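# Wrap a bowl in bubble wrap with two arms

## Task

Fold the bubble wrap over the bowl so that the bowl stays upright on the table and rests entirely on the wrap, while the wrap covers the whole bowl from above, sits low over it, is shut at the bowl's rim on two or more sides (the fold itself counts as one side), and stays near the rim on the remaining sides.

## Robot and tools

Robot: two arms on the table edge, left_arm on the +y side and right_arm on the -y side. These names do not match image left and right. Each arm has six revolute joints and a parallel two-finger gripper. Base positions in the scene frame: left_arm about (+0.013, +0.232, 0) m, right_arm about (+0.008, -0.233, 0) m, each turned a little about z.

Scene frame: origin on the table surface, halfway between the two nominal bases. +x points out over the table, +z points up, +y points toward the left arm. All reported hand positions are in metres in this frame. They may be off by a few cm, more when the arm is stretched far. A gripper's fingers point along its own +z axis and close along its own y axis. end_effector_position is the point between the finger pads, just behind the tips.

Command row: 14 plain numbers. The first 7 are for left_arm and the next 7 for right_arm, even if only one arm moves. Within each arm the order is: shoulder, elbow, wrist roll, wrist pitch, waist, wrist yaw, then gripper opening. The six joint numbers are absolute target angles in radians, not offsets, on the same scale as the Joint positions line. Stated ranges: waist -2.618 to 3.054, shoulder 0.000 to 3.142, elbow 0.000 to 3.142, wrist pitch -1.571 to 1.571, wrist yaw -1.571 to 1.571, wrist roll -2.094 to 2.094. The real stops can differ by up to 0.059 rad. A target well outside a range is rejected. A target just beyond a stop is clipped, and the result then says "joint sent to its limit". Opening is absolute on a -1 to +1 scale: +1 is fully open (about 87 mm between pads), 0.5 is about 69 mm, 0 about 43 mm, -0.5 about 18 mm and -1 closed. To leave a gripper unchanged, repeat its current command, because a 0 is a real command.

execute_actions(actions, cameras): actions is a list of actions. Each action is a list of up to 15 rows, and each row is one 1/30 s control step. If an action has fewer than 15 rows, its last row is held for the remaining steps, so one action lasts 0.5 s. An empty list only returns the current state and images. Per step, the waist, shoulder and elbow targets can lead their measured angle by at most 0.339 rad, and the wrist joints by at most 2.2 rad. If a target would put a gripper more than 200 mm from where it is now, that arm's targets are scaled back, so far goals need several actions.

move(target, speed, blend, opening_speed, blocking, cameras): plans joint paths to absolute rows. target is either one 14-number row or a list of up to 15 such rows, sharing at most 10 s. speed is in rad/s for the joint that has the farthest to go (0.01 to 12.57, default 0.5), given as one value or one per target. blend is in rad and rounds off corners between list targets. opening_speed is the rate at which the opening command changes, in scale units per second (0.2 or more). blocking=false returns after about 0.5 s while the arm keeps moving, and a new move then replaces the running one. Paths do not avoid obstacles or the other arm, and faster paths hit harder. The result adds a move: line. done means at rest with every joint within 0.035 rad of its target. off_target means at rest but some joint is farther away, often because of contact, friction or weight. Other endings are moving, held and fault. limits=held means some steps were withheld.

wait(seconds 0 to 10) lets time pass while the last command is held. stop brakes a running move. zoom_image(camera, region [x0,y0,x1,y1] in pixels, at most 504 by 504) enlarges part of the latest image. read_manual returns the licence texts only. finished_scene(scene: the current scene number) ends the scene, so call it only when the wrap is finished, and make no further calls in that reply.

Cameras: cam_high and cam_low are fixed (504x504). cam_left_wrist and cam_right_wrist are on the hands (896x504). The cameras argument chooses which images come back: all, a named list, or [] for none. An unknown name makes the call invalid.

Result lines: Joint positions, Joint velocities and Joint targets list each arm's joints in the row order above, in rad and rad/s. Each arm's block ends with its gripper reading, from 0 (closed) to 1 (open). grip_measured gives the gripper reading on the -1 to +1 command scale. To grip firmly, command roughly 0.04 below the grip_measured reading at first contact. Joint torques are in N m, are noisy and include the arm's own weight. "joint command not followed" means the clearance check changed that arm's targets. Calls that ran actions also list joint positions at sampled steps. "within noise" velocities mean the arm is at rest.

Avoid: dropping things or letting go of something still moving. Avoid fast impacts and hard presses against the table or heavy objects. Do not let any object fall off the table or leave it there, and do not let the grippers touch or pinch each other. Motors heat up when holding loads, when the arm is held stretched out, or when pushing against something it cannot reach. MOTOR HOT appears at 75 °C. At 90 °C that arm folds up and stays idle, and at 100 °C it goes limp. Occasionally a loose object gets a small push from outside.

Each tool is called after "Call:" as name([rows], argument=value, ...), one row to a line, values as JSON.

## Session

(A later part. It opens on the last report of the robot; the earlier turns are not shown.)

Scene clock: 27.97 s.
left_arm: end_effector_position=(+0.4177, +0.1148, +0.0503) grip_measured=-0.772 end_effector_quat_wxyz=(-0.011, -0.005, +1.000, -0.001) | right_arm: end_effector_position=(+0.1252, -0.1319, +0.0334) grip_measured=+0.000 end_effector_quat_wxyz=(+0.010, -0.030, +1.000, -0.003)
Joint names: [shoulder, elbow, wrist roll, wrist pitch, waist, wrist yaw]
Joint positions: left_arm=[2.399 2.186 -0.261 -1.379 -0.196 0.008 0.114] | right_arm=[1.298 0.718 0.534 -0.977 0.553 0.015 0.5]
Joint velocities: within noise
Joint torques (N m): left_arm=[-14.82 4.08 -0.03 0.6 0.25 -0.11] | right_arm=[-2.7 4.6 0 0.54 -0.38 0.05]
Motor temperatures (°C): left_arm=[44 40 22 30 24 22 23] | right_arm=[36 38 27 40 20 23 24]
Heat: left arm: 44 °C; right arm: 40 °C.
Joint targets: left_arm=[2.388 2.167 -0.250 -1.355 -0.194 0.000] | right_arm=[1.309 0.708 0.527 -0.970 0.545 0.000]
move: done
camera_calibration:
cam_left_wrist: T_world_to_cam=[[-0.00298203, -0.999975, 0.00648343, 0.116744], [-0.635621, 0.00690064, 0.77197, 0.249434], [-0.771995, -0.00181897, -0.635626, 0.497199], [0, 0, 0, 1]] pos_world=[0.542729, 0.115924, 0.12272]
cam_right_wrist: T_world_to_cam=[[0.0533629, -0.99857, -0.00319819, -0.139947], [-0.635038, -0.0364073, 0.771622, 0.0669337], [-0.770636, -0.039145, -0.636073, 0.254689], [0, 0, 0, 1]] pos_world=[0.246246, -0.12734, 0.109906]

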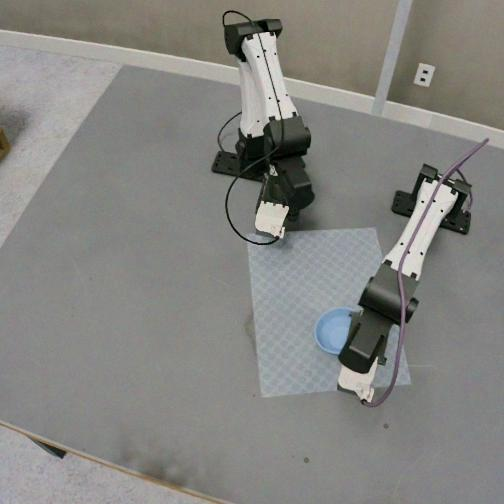

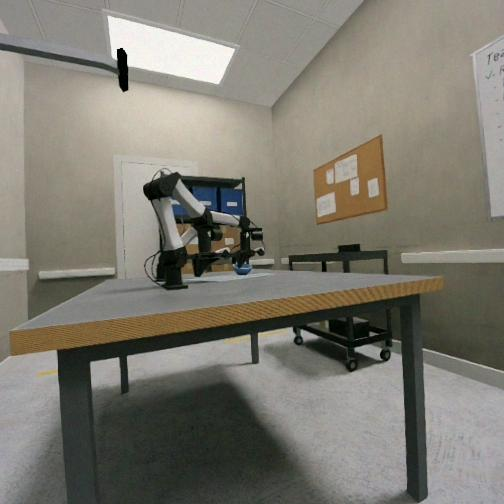

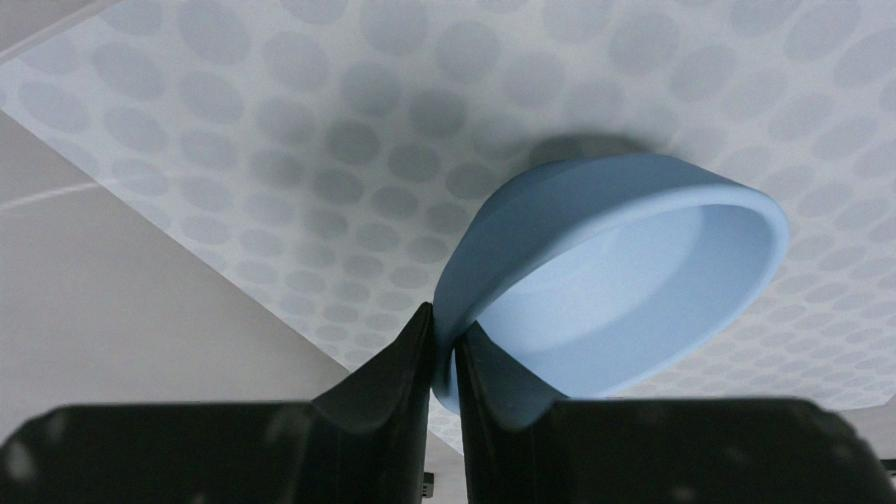

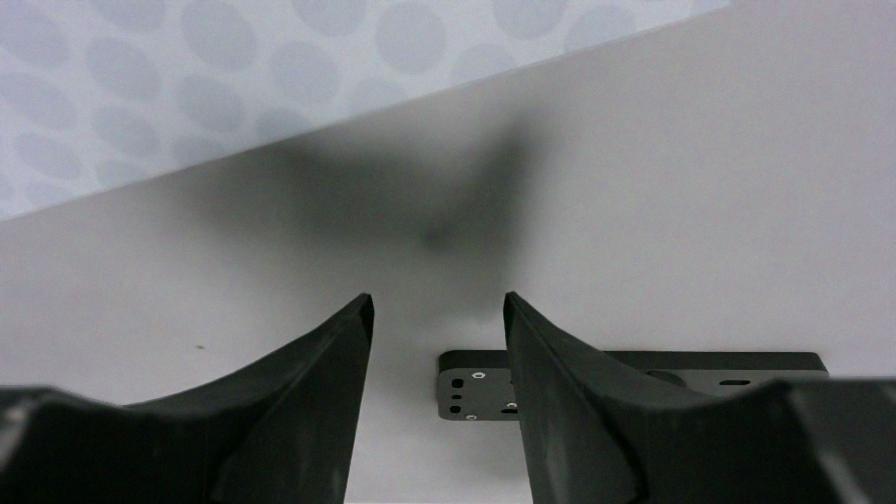

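Call:
move(target=[2.399,2.186,-0.25,-1.379,-0.1942,0,0,1.3088,0.7083,0.527,-0.9705,0.545,0,0], opening_speed=0.5, cameras=["cam_left_wrist"])

Call:
move([
  [2.4032,2.3157,-0.25,-1.4835,-0.1942,0,0,1.2546,0.9555,0.527,-1.2213,0.545,0,0],
  [1.2546,0.9555,-1.052,-1.2719,-0.606,0,0,1.5135,1.1638,-0.141,-1.2213,0.209,0,0],
], speed=[0.4,1.0])

Call:
zoom_image(camera="cam_high", region=[220, 200, 440, 420])

Scene clock: 30.63 s.
left_arm: end_effector_position=(+0.4176, +0.1148, +0.0504) grip_measured=+0.000 end_effector_quat_wxyz=(-0.011, -0.004, +1.000, -0.001) | right_arm: end_effector_position=(+0.1252, -0.1319, +0.0334) grip_measured=+0.000 end_effector_quat_wxyz=(+0.010, -0.030, +1.000, -0.003)
Joint names: [shoulder, elbow, wrist roll, wrist pitch, waist, wrist yaw]
Joint positions: left_arm=[2.399 2.186 -0.26 -1.379 -0.196 0.008 0.5] | right_arm=[1.298 0.718 0.534 -0.977 0.553 0.015 0.5]
Joint velocities: within noise
Joint torques (N m): left_arm=[-13.59 5.89 0.02 0.34 0.27 -0.06] | right_arm=[-2.77 4.38 0.03 0.54 -0.69 0]
Motor temperatures (°C): left_arm=[45 40 22 29 24 22 23] | right_arm=[36 38 27 40 20 23 24]
Heat: left arm: 45 °C; right arm: 40 °C.
Joint targets: left_arm=[2.399 2.186 -0.250 -1.379 -0.194 0.000] | right_arm=[1.309 0.708 0.527 -0.970 0.545 0.000]
move: done
camera_calibration:
cam_left_wrist: T_world_to_cam=[[-0.0036979, -0.999973, 0.00641847, 0.117138], [-0.635294, 0.00730603, 0.772236, 0.249192], [-0.772261, -0.00122197, -0.635304, 0.497094], [0, 0, 0, 1]] pos_world=[0.54263, 0.115921, 0.122619]
Images, in order (width x height): cam_left_wrist 896x504.

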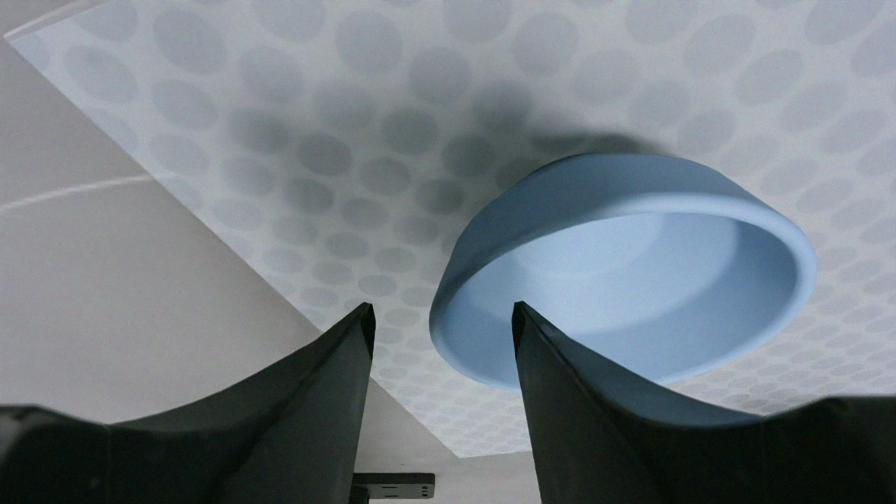

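Scene clock: 33.60 s.
left_arm: end_effector_position=(+0.1229, +0.0999, +0.1001) grip_measured=+0.000 end_effector_quat_wxyz=(-0.008, -0.190, +0.982, +0.003) | right_arm: end_effector_position=(+0.2120, -0.1881, +0.0975) grip_measured=+0.000 end_effector_quat_wxyz=(-0.001, -0.193, +0.981, -0.006)
Joint names: [shoulder, elbow, wrist roll, wrist pitch, waist, wrist yaw]
Joint positions: left_arm=[1.266 0.961 -1.038 -1.281 -0.6 0.008 0.5] | right_arm=[1.497 1.138 -0.134 -1.214 0.216 0.013 0.5]
Joint velocities: within noise
Joint torques (N m): left_arm=[-4.59 5.37 -0.36 0.47 -0.75 -0.25] | right_arm=[-4.63 7.82 0 0.38 -0.61 0]
Motor temperatures (°C): left_arm=[45 40 22 29 24 22 23] | right_arm=[36 39 27 40 20 23 24]
Heat: left arm: 45 °C; right arm: 40 °C.
Joint targets: left_arm=[1.254 0.956 -1.052 -1.272 -0.606 0.000] | right_arm=[1.513 1.164 -0.141 -1.221 0.209 0.000]
move: done
camera_calibration:
cam_left_wrist: T_world_to_cam=[[0.362346, -0.932031, -0.00489483, 0.0501097], [-0.596714, -0.236013, 0.766961, 0.0437629], [-0.715987, -0.274985, -0.641675, 0.322241], [0, 0, 0, 1]] pos_world=[0.238677, 0.145644, 0.173454]
cam_right_wrist: T_world_to_cam=[[0.373675, -0.927554, 0.00329087, -0.255676], [-0.57368, -0.228322, 0.786613, 0.0199778], [-0.728875, -0.295826, -0.617437, 0.301173], [0, 0, 0, 1]] pos_world=[0.326518, -0.143497, 0.171082]

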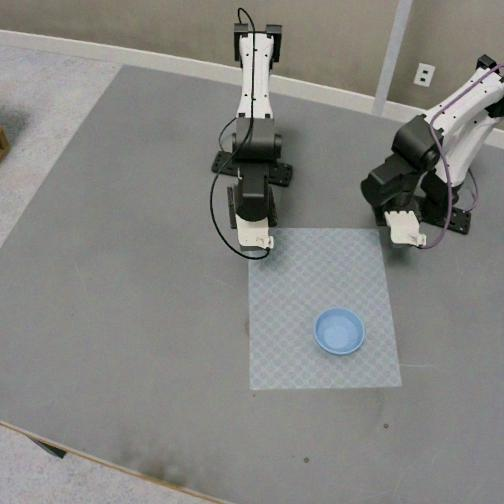

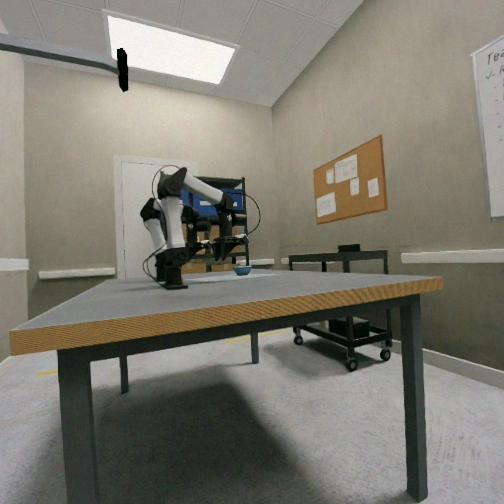

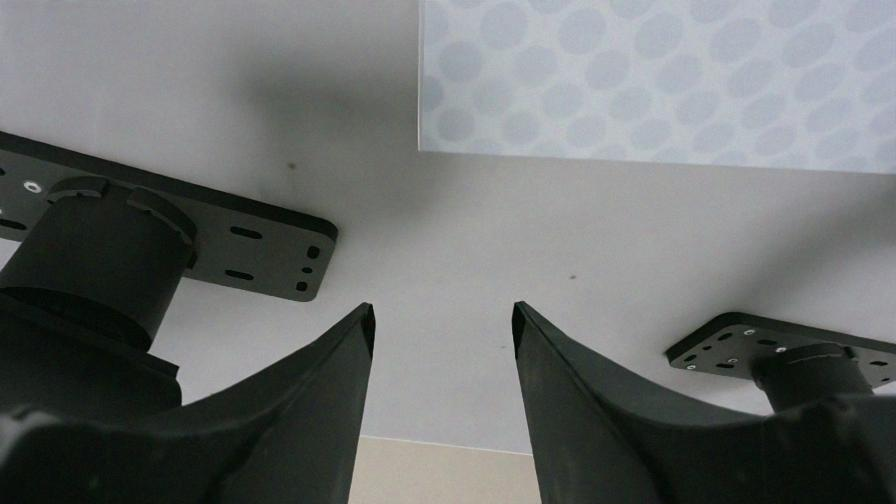

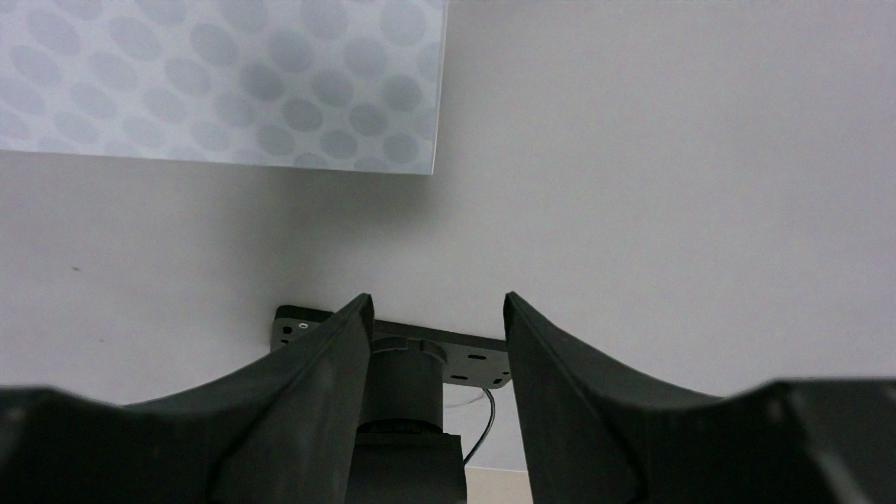

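Scaled by 2.291.

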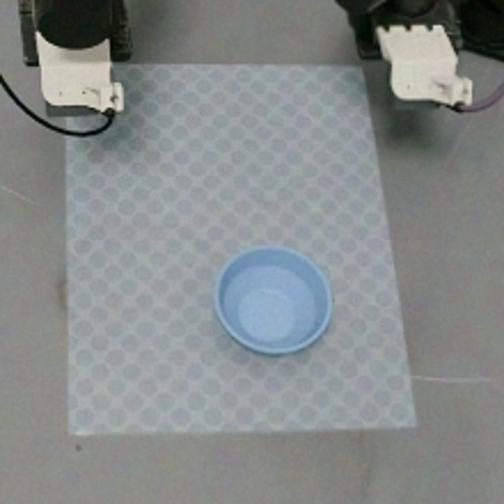

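Call:
move([
  [1.3336,0.7261,-0.8495,-0.9635,-0.5615,0,0,1.5309,0.8924,0.013,-0.9325,0.205,0,0],
  [1.367,0.673,-0.8495,-0.877,-0.5615,0,0,1.5628,0.8447,0.013,-0.8529,0.205,0,0],
], speed=[0.5,0.15], cameras=["cam_left_wrist","cam_right_wrist"])

Scene clock: 36.10 s.
left_arm: end_effector_position=(+0.1285, +0.1076, +0.0144) grip_measured=+0.000 end_effector_quat_wxyz=(-0.002, -0.119, +0.993, -0.003) | right_arm: end_effector_position=(+0.2054, -0.1847, +0.0171) grip_measured=+0.000 end_effector_quat_wxyz=(+0.010, -0.122, +0.992, -0.005)
Joint names: [shoulder, elbow, wrist roll, wrist pitch, waist, wrist yaw]
Joint positions: left_arm=[1.361 0.678 -0.862 -0.887 -0.568 0.008 0.5] | right_arm=[1.547 0.855 0.006 -0.861 0.211 0.013 0.5]
Joint velocities: within noise
Joint torques (N m): left_arm=[-3.3 5.14 -0.03 0.49 0.53 -0.18] | right_arm=[-4.68 4.18 0.11 0.54 -0.66 -0.01]
Motor temperatures (°C): left_arm=[45 40 22 29 24 22 23] | right_arm=[36 39 27 40 20 23 24]
Heat: left arm: 45 °C; right arm: 40 °C.
Joint targets: left_arm=[1.367 0.673 -0.849 -0.877 -0.561 0.000] | right_arm=[1.563 0.845 0.013 -0.853 0.205 0.000]
move: done
camera_calibration:
cam_left_wrist: T_world_to_cam=[[0.224236, -0.974479, 0.010407, 0.076992], [-0.634299, -0.137834, 0.760701, 0.109063], [-0.739853, -0.177178, -0.649019, 0.265993], [0, 0, 0, 1]] pos_world=[0.24871, 0.137188, 0.0888693]
cam_right_wrist: T_world_to_cam=[[0.236875, -0.971534, 0.00353082, -0.229867], [-0.617717, -0.147802, 0.772386, 0.104318], [-0.749877, -0.18514, -0.635144, 0.272808], [0, 0, 0, 1]] pos_world=[0.323461, -0.157397, 0.0935096]
Images, in order (width x height): cam_left_wrist 896x504, cam_right_wrist 896x504.

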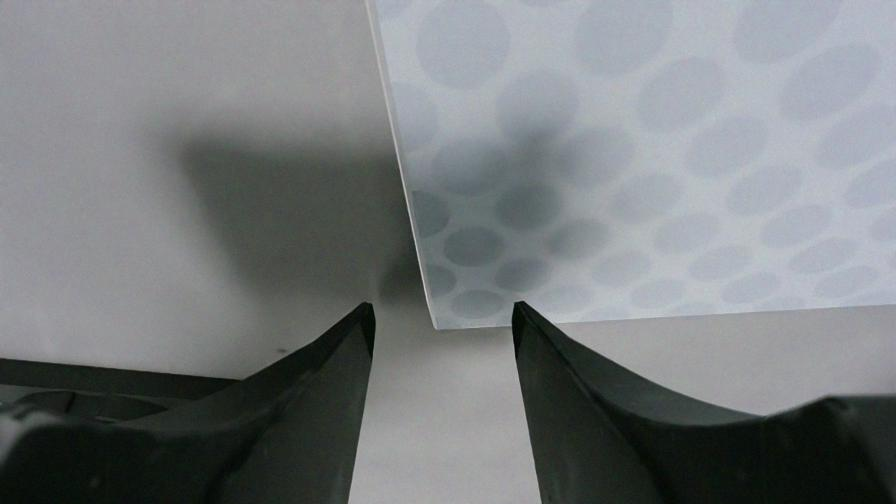

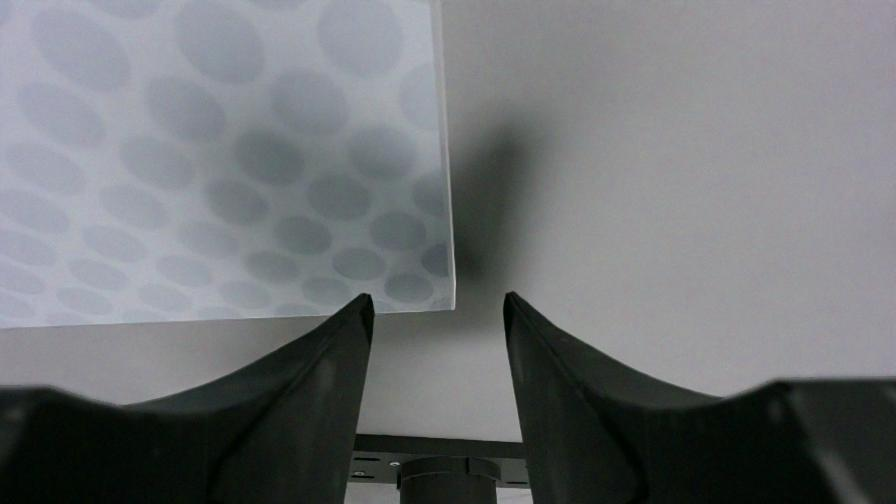

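Call:
move(target=[1.389,0.6455,-0.8495,-0.827,-0.5615,0,0,1.5961,0.8055,0.013,-0.7804,0.205,0,0], speed=0.1, cameras=["cam_left_wrist","cam_right_wrist"])

Call:
move(target=[1.389,0.6455,-0.8495,-0.827,-0.5615,0,-1,1.5961,0.8055,0.013,-0.7804,0.205,0,-1], opening_speed=0.7, cameras=["cam_left_wrist","cam_right_wrist"])

Scene clock: 37.43 s.
left_arm: end_effector_position=(+0.1288, +0.1070, +0.0095) grip_measured=+0.000 end_effector_quat_wxyz=(-0.002, -0.117, +0.993, -0.005) | right_arm: end_effector_position=(+0.2040, -0.1837, +0.0082) grip_measured=+0.000 end_effector_quat_wxyz=(+0.008, -0.122, +0.992, -0.002)
Joint names: [shoulder, elbow, wrist roll, wrist pitch, waist, wrist yaw]
Joint positions: left_arm=[1.372 0.665 -0.859 -0.859 -0.568 0.01 0.5] | right_arm=[1.563 0.83 0.006 -0.823 0.211 0.005 0.5]
Joint velocities: within noise
Joint torques (N m): left_arm=[-2.03 3.59 -0.08 0.65 0.38 -0.16] | right_arm=[-3 2.82 0.14 0.88 -0.44 0.12]
Motor temperatures (°C): left_arm=[44 40 22 29 24 22 23] | right_arm=[36 39 27 40 20 23 24]
Heat: left arm: 44 °C; right arm: 40 °C.
Joint targets: left_arm=[1.389 0.645 -0.849 -0.827 -0.561 0.000] | right_arm=[1.596 0.806 0.013 -0.780 0.205 0.000]
move: off_target (right_arm); right_arm: the wrist pitch is farthest, 0.042 rad from its target
camera_calibration:
cam_left_wrist: T_world_to_cam=[[0.221259, -0.975111, 0.0142158, 0.0767971], [-0.635572, -0.133129, 0.760476, 0.112505], [-0.739657, -0.177298, -0.64921, 0.262959], [0, 0, 0, 1]] pos_world=[0.249013, 0.136486, 0.0840666]
cam_right_wrist: T_world_to_cam=[[0.236603, -0.971598, -0.00403906, -0.228372], [-0.614585, -0.15288, 0.773895, 0.108892], [-0.752532, -0.180623, -0.633301, 0.267635], [0, 0, 0, 1]] pos_world=[0.322361, -0.156897, 0.0843007]
Images, in order (width x height): cam_left_wrist 896x504, cam_right_wrist 896x504.

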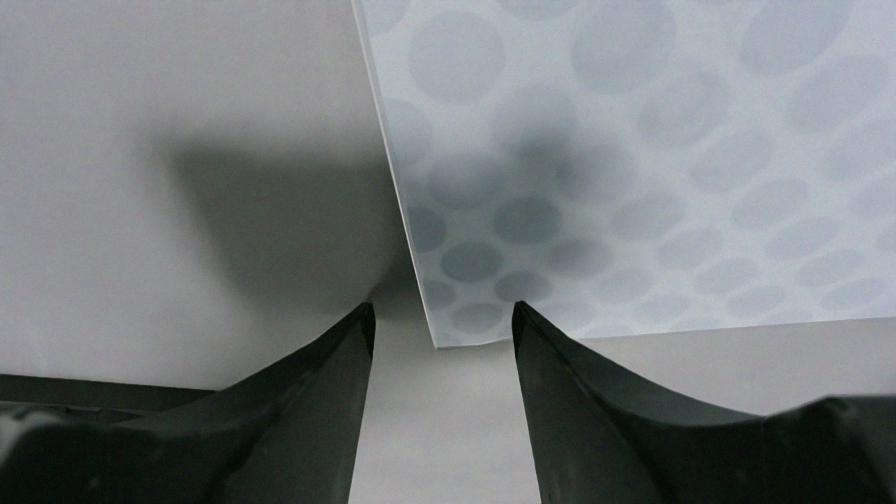

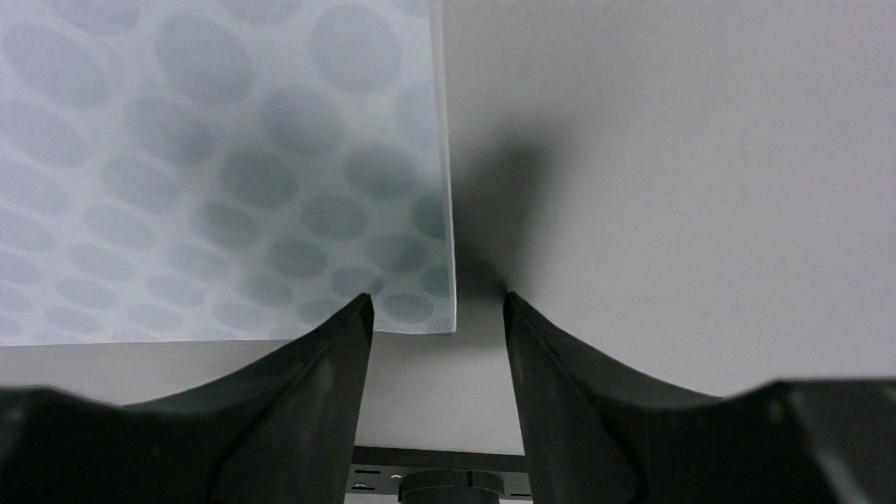

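Scene clock: 39.07 s.
left_arm: end_effector_position=(+0.1333, +0.0970, +0.0101) grip_measured=-0.996 end_effector_quat_wxyz=(+0.002, -0.117, +0.993, -0.029) | right_arm: end_effector_position=(+0.2021, -0.1748, +0.0080) grip_measured=-0.921 end_effector_quat_wxyz=(+0.006, -0.116, +0.993, +0.023)
Joint names: [shoulder, elbow, wrist roll, wrist pitch, waist, wrist yaw]
Joint positions: left_arm=[1.372 0.666 -0.859 -0.824 -0.568 0.041 0.002] | right_arm=[1.563 0.829 0.019 -0.819 0.211 -0.043 0.04]
Joint velocities: within noise
Joint torques (N m): left_arm=[-2.18 3.71 -0.01 0.42 0.65 -0.51] | right_arm=[-2.93 2.95 0 0.85 -0.57 0.49]
Motor temperatures (°C): left_arm=[44 40 22 29 24 22 23] | right_arm=[36 39 27 40 20 23 24]
Heat: left arm: 44 °C; right arm: 40 °C.
Joint targets: left_arm=[1.389 0.646 -0.849 -0.827 -0.561 0.000] | right_arm=[1.596 0.806 0.013 -0.780 0.205 0.000]
move: off_target (left_arm, right_arm); left_arm: the wrist yaw is farthest, 0.041 rad from its target; right_arm: the wrist yaw is farthest, 0.043 rad from its target
camera_calibration:
cam_left_wrist: T_world_to_cam=[[0.220087, -0.97345, 0.0629049, 0.065595], [-0.644819, -0.0967929, 0.758181, 0.111298], [-0.731963, -0.207428, -0.649002, 0.266767], [0, 0, 0, 1]] pos_world=[0.252594, 0.129961, 0.0846225]
cam_right_wrist: T_world_to_cam=[[0.22485, -0.972963, -0.0527804, -0.216843], [-0.608731, -0.18256, 0.772087, 0.102962], [-0.760847, -0.141474, -0.633322, 0.276168], [0, 0, 0, 1]] pos_world=[0.321555, -0.153113, 0.0839628]
Images, in order (width x height): cam_left_wrist 896x504, cam_right_wrist 896x504.

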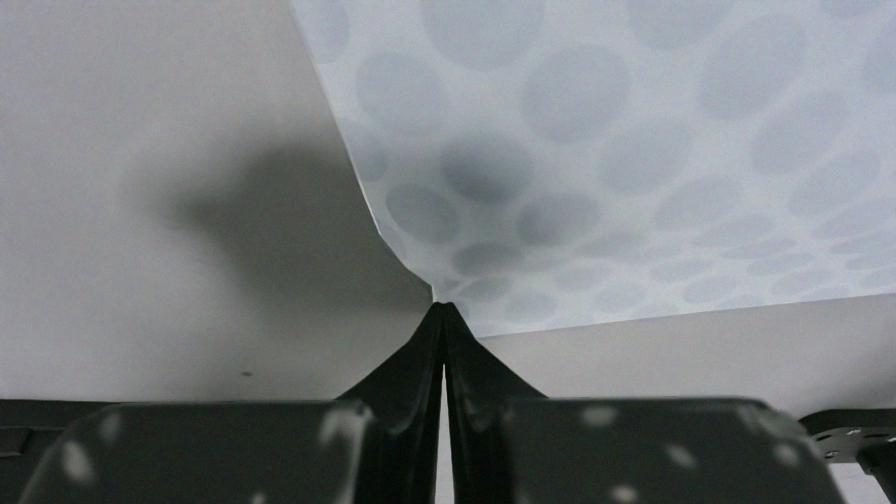

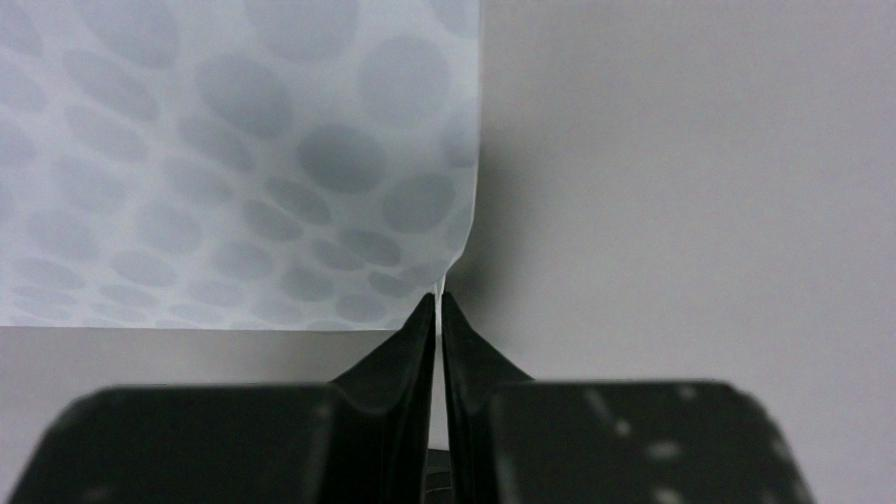

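Call:
move(target=[1.3336,0.7261,-0.8495,-0.9635,-0.5615,0,-1,1.5961,0.8055,0.013,-0.7804,0.205,0,-1], speed=0.2, cameras=["cam_left_wrist"])

Scene clock: 40.53 s.
left_arm: end_effector_position=(+0.1226, +0.1102, +0.0241) grip_measured=-0.998 end_effector_quat_wxyz=(-0.015, -0.117, +0.993, +0.003) | right_arm: end_effector_position=(+0.2021, -0.1749, +0.0080) grip_measured=-0.921 end_effector_quat_wxyz=(+0.006, -0.116, +0.993, +0.022)
Joint names: [shoulder, elbow, wrist roll, wrist pitch, waist, wrist yaw]
Joint positions: left_arm=[1.347 0.705 -0.859 -0.955 -0.568 0.016 0.001] | right_arm=[1.563 0.829 0.019 -0.819 0.211 -0.043 0.04]
Joint velocities: within noise
Joint torques (N m): left_arm=[-5.05 7.04 -0.09 0.24 0.5 -0.27] | right_arm=[-3.04 2.88 0.01 0.85 -0.44 0.51]
Motor temperatures (°C): left_arm=[43 40 22 29 24 22 23] | right_arm=[36 39 27 40 20 23 24]
Heat: left arm: 43 °C; right arm: 40 °C.
Joint targets: left_arm=[1.334 0.726 -0.849 -0.963 -0.561 0.000] | right_arm=[1.596 0.806 0.013 -0.780 0.205 0.000]
move: off_target (right_arm); right_arm: the wrist yaw is farthest, 0.043 rad from its target
camera_calibration:
cam_left_wrist: T_world_to_cam=[[0.221457, -0.975159, -0.00459761, 0.0814339], [-0.613816, -0.143057, 0.776379, 0.0959064], [-0.757751, -0.169113, -0.63025, 0.26925], [0, 0, 0, 1]] pos_world=[0.244859, 0.138665, 0.0956094]
Images, in order (width x height): cam_left_wrist 896x504.

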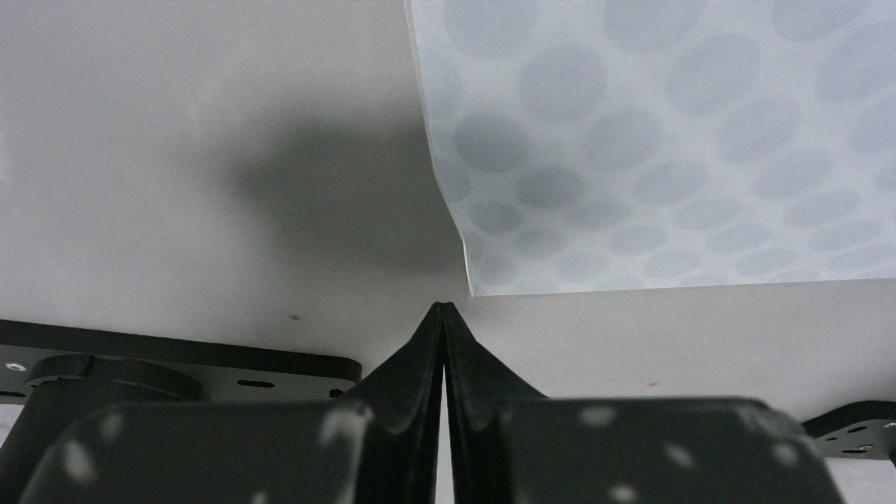

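Call:
move([
  [1.3637,0.7487,-0.891,-0.956,-0.603,0,0,1.5961,0.8055,0.013,-0.7804,0.205,0,-1],
  [1.4244,0.6648,-0.891,-0.8114,-0.603,0,0,1.5961,0.8055,0.013,-0.7804,0.205,0,-1],
], speed=[0.3,0.15], cameras=["cam_left_wrist"])

Call:
move(target=[1.4244,0.6648,-0.891,-0.8114,-0.603,0,-1,1.5961,0.8055,0.013,-0.7804,0.205,0,-1], opening_speed=0.7, cameras=["cam_left_wrist"])

Scene clock: 42.47 s.
left_arm: end_effector_position=(+0.1283, +0.0985, +0.0094) grip_measured=+0.000 end_effector_quat_wxyz=(-0.008, -0.112, +0.994, -0.006) | right_arm: end_effector_position=(+0.2021, -0.1749, +0.0080) grip_measured=-0.921 end_effector_quat_wxyz=(+0.006, -0.116, +0.993, +0.022)
Joint names: [shoulder, elbow, wrist roll, wrist pitch, waist, wrist yaw]
Joint positions: left_arm=[1.404 0.687 -0.878 -0.858 -0.597 0.02 0.5] | right_arm=[1.563 0.829 0.019 -0.819 0.211 -0.043 0.04]
Joint velocities: within noise
Joint torques (N m): left_arm=[-1.94 3.75 -0.3 0.83 -0.7 -0.3] | right_arm=[-2.92 2.99 0.01 0.88 -0.39 0.53]
Motor temperatures (°C): left_arm=[43 40 22 28 24 22 23] | right_arm=[36 38 27 40 20 23 24]
Heat: left arm: 43 °C; right arm: 40 °C.
Joint targets: left_arm=[1.424 0.665 -0.891 -0.811 -0.603 0.000] | right_arm=[1.596 0.806 0.013 -0.780 0.205 0.000]
move: off_target (left_arm, right_arm); left_arm: the wrist pitch is farthest, 0.047 rad from its target; right_arm: the wrist yaw is farthest, 0.043 rad from its target
camera_calibration:
cam_left_wrist: T_world_to_cam=[[0.21137, -0.977308, 0.0138476, 0.0701522], [-0.626847, -0.124675, 0.769102, 0.109144], [-0.749924, -0.171245, -0.638975, 0.261576], [0, 0, 0, 1]] pos_world=[0.249751, 0.126962, 0.0822267]
Images, in order (width x height): cam_left_wrist 896x504.

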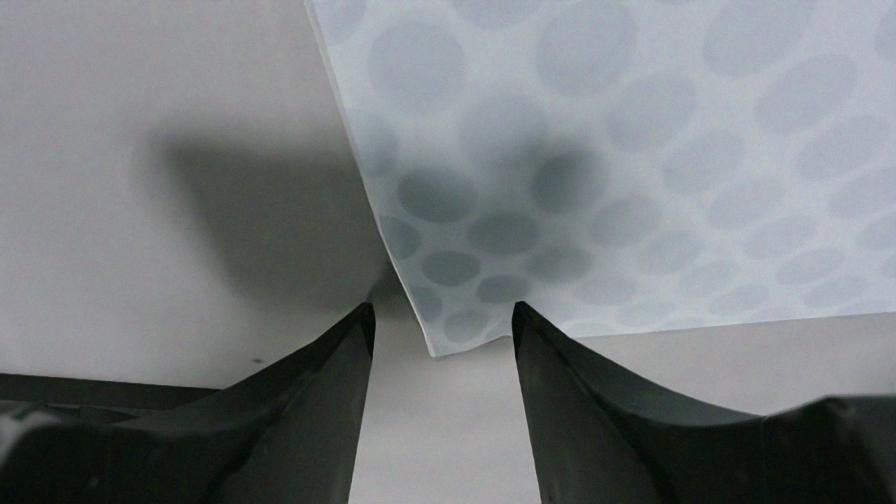

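Scene clock: 44.10 s.
left_arm: end_effector_position=(+0.1353, +0.0859, +0.0094) grip_measured=-0.881 end_effector_quat_wxyz=(+0.000, -0.116, +0.993, -0.034) | right_arm: end_effector_position=(+0.2021, -0.1749, +0.0080) grip_measured=-0.921 end_effector_quat_wxyz=(+0.006, -0.116, +0.993, +0.022)
Joint names: [shoulder, elbow, wrist roll, wrist pitch, waist, wrist yaw]
Joint positions: left_arm=[1.404 0.687 -0.889 -0.806 -0.599 0.049 0.06] | right_arm=[1.563 0.829 0.019 -0.819 0.211 -0.043 0.04]
Joint velocities: within noise
Joint torques (N m): left_arm=[-2.33 3.66 -0.21 0.38 -0.27 -0.59] | right_arm=[-2.93 2.88 0 0.87 -0.5 0.48]
Motor temperatures (°C): left_arm=[43 40 22 28 24 22 23] | right_arm=[36 38 27 40 20 23 24]
Heat: left arm: 43 °C; right arm: 40 °C.
Joint targets: left_arm=[1.424 0.665 -0.891 -0.811 -0.603 0.000] | right_arm=[1.596 0.806 0.013 -0.780 0.205 0.000]
move: off_target (left_arm, right_arm); left_arm: the wrist yaw is farthest, 0.049 rad from its target; right_arm: the wrist yaw is farthest, 0.043 rad from its target
camera_calibration:
cam_left_wrist: T_world_to_cam=[[0.218273, -0.97319, 0.0725124, 0.0544111], [-0.643734, -0.0877381, 0.760203, 0.111087], [-0.73346, -0.212611, -0.645626, 0.26609], [0, 0, 0, 1]] pos_world=[0.2548, 0.119273, 0.0834009]
Images, in order (width x height): cam_left_wrist 896x504.

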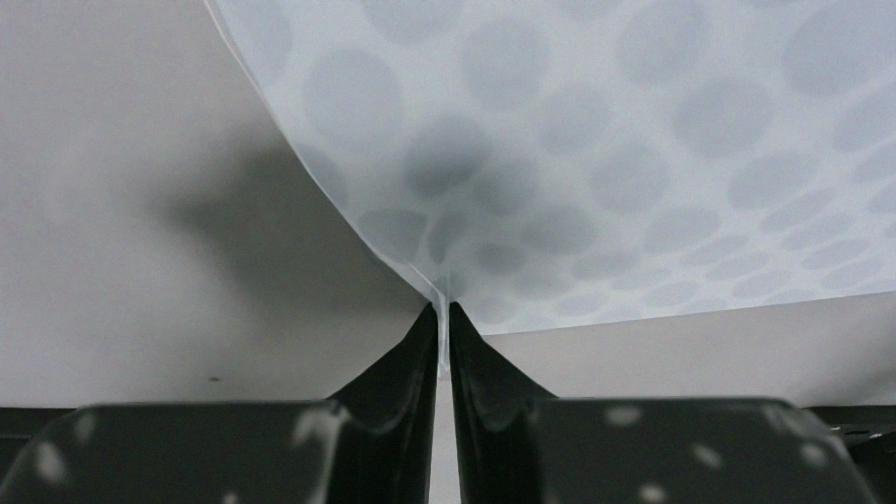

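Call:
move([
  [1.4962,1.2668,-0.739,-1.3416,-0.4506,0,-1,1.6908,1.4662,0.04,-1.3464,0.232,0,-1],
  [1.5894,1.5493,-0.3,-1.1599,-0.265,0,-1,1.8646,1.87,0,-1.2054,0.223,0,-1],
  [1.6625,1.3464,-0.2,-0.6339,-0.142,0,-1,1.9742,1.7374,0,-0.7132,0.217,0,-1],
], speed=0.5, blend=0.1)

Scene clock: 49.13 s.
left_arm: end_effector_position=(+0.4083, +0.1386, +0.1332) grip_measured=-0.880 end_effector_quat_wxyz=(+0.296, -0.003, +0.953, -0.070) | right_arm: end_effector_position=(+0.4774, -0.1042, +0.1430) grip_measured=-0.992 end_effector_quat_wxyz=(+0.313, -0.124, +0.940, +0.049)
Joint names: [shoulder, elbow, wrist roll, wrist pitch, waist, wrist yaw]
Joint positions: left_arm=[1.658 1.352 -0.213 -0.646 -0.147 0.015 0.06] | right_arm=[1.953 1.748 0.006 -0.721 0.223 -0.014 0.004]
Joint velocities: within noise
Joint torques (N m): left_arm=[-7.72 6.42 -0.01 1.45 0.38 -0.25] | right_arm=[-10.25 5.67 0 1.5 -0.55 0.24]
Motor temperatures (°C): left_arm=[42 40 22 28 24 22 23] | right_arm=[37 39 26 39 20 23 24]
Heat: left arm: 42 °C; right arm: 39 °C.
Joint targets: left_arm=[1.663 1.347 -0.200 -0.634 -0.142 0.000] | right_arm=[1.974 1.737 0.000 -0.713 0.217 0.000]
move: done
camera_calibration:
cam_left_wrist: T_world_to_cam=[[-0.0486865, -0.99013, 0.131427, 0.140698], [-0.965572, 0.0803216, 0.247425, 0.373765], [-0.255539, -0.114856, -0.959952, 0.39056], [0, 0, 0, 1]] pos_world=[0.467551, 0.154146, 0.263948]
cam_right_wrist: T_world_to_cam=[[0.263617, -0.964271, -0.0262251, -0.224194], [-0.931341, -0.261507, 0.253412, 0.399106], [-0.251216, -0.0423793, -0.967003, 0.395871], [0, 0, 0, 1]] pos_world=[0.530255, -0.0950381, 0.27579]

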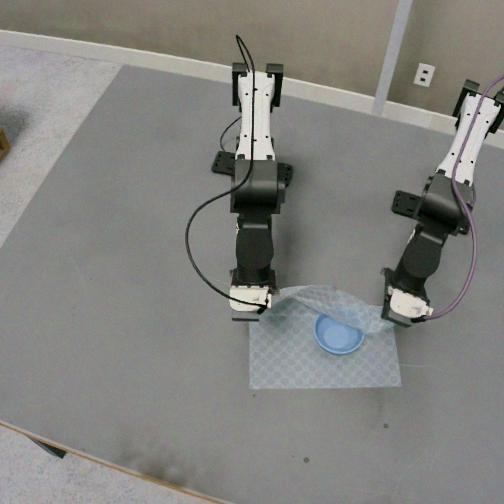

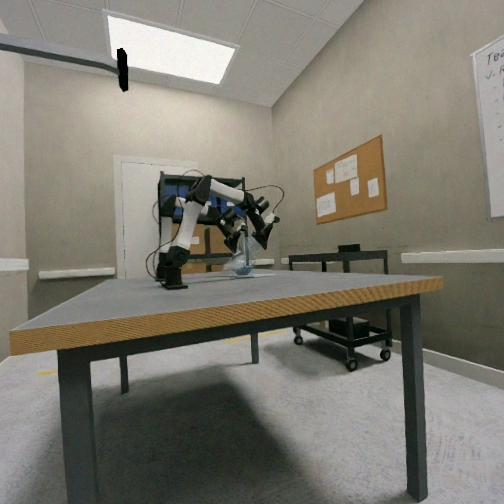

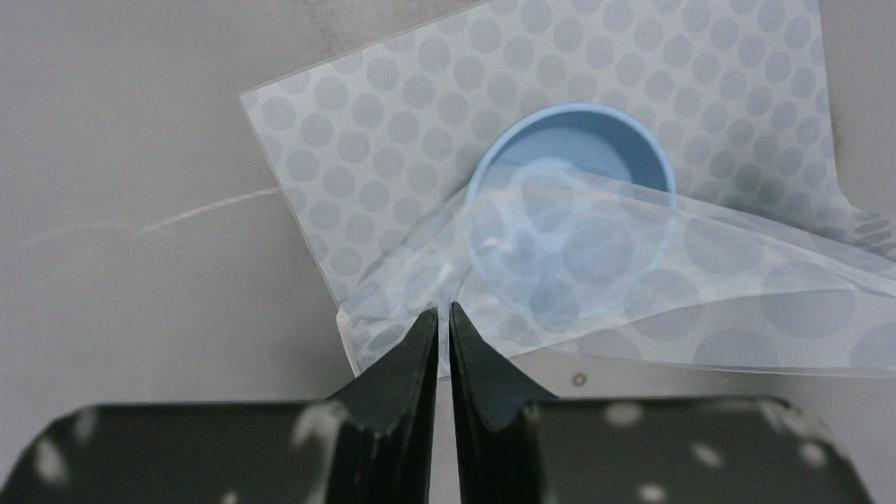

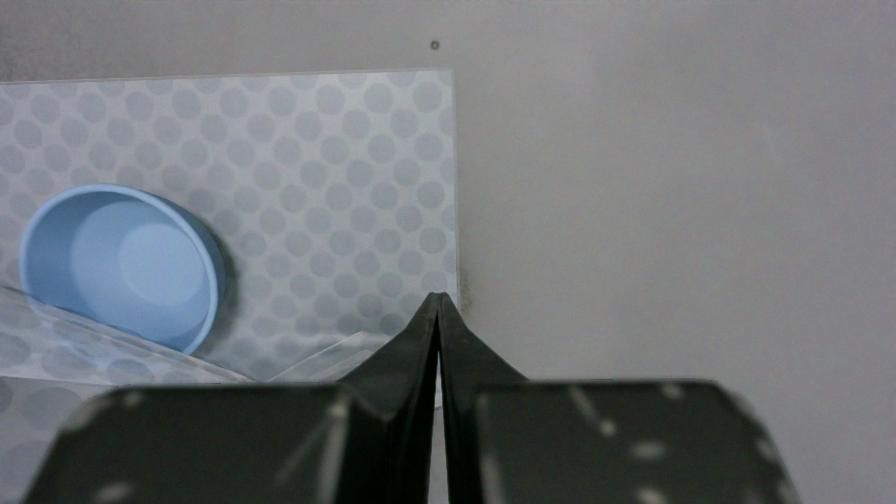

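Call:
zoom_image(camera="cam_high", region=[230, 260, 430, 410])

Call:
zoom_image(camera="cam_low", region=[190, 200, 310, 300])

Scaled by 2.520.

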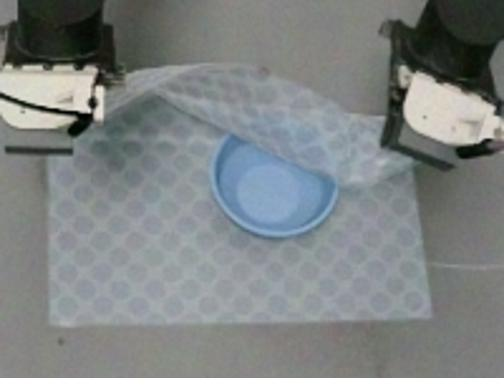

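Scaled by 4.200.

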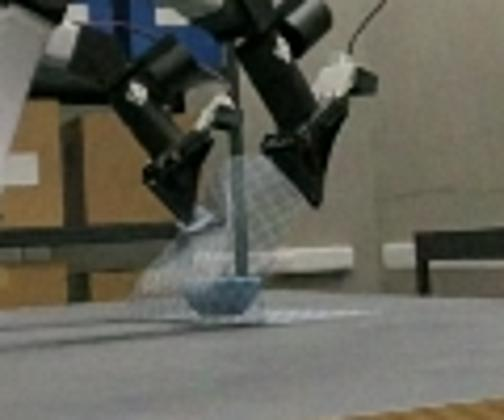

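Call:
move([
  [1.7627,1.0949,-0.2,-0.1322,-0.105,0,-1,2.0575,1.4996,0,-0.2421,0.215,0,-1],
], speed=0.3)

Call:
zoom_image(camera="cam_low", region=[190, 200, 310, 300])

Scene clock: 51.90 s.
left_arm: end_effector_position=(+0.4485, +0.1463, +0.0638) grip_measured=-0.880 end_effector_quat_wxyz=(+0.367, -0.018, +0.927, -0.078) | right_arm: end_effector_position=(+0.5182, -0.0932, +0.0749) grip_measured=-0.992 end_effector_quat_wxyz=(+0.383, -0.121, +0.914, +0.059)
Joint names: [shoulder, elbow, wrist roll, wrist pitch, waist, wrist yaw]
Joint positions: left_arm=[1.756 1.1 -0.213 -0.145 -0.112 0.015 0.06] | right_arm=[2.034 1.511 0.006 -0.251 0.223 -0.014 0.004]
Joint velocities: within noise
Joint torques (N m): left_arm=[-8.32 5.96 -0.04 1.64 0.57 -0.17] | right_arm=[-10.7 5.38 0 1.65 -0.69 0.22]
Motor temperatures (°C): left_arm=[42 40 22 28 24 22 23] | right_arm=[37 39 26 40 20 23 24]
Heat: left arm: 42 °C; right arm: 40 °C.
Joint targets: left_arm=[1.763 1.095 -0.200 -0.132 -0.105 0.000] | right_arm=[2.058 1.499 0.000 -0.242 0.215 0.000]
move: done
camera_calibration:
cam_left_wrist: T_world_to_cam=[[-0.0354664, -0.987662, 0.152529, 0.151769], [-0.993729, 0.0510473, 0.0994792, 0.455524], [-0.106038, -0.148045, -0.98328, 0.27446], [0, 0, 0, 1]] pos_world=[0.487154, 0.167276, 0.201406]
cam_right_wrist: T_world_to_cam=[[0.267373, -0.96326, -0.0253316, -0.228086], [-0.957615, -0.268546, 0.10419, 0.48133], [-0.107165, -0.00359984, -0.994235, 0.271825], [0, 0, 0, 1]] pos_world=[0.551043, -0.0894682, 0.21433]

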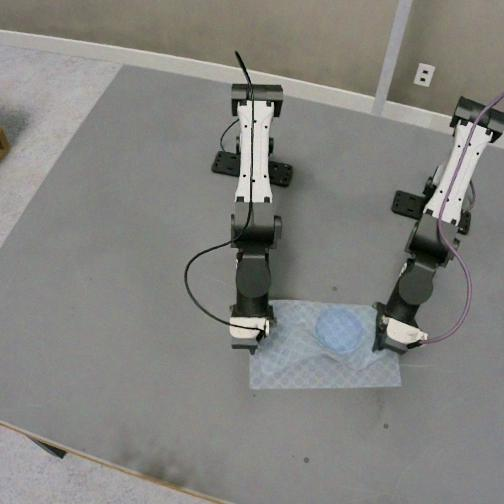

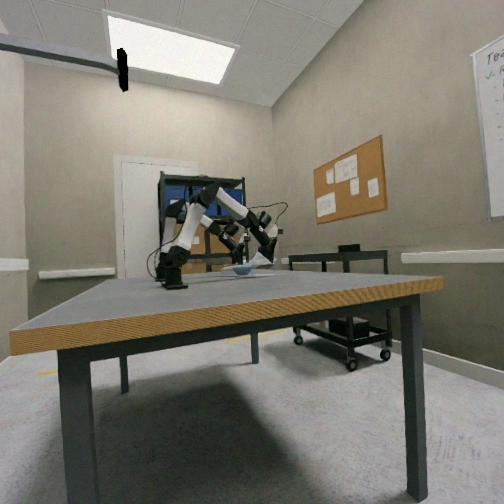

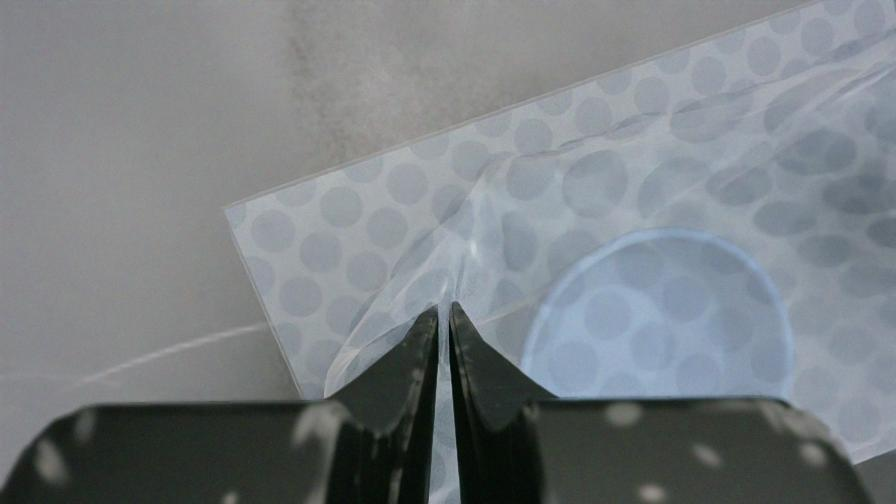

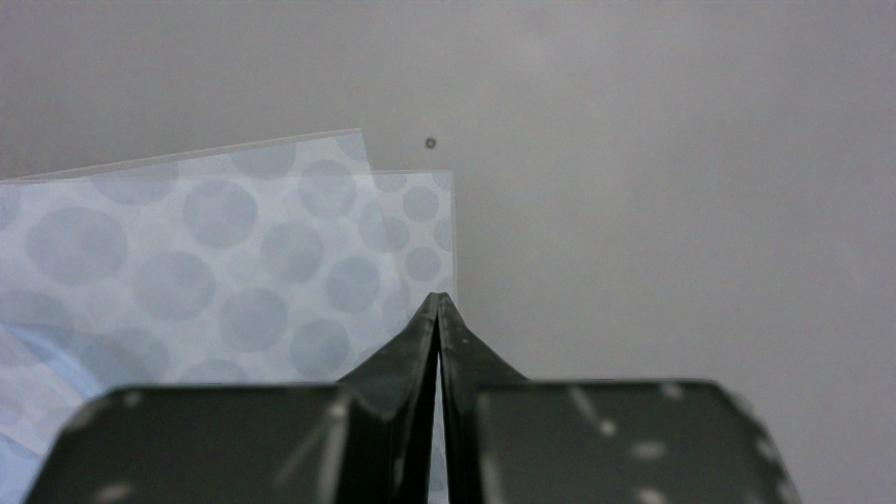

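Scaled by 4.200.

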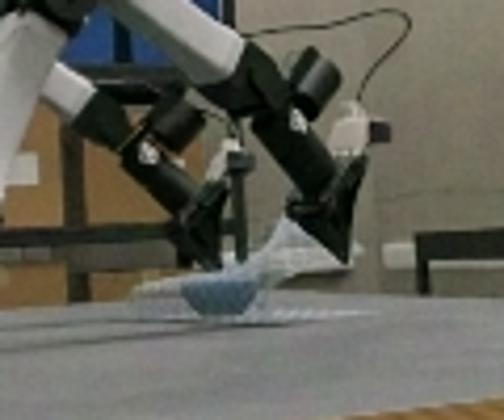

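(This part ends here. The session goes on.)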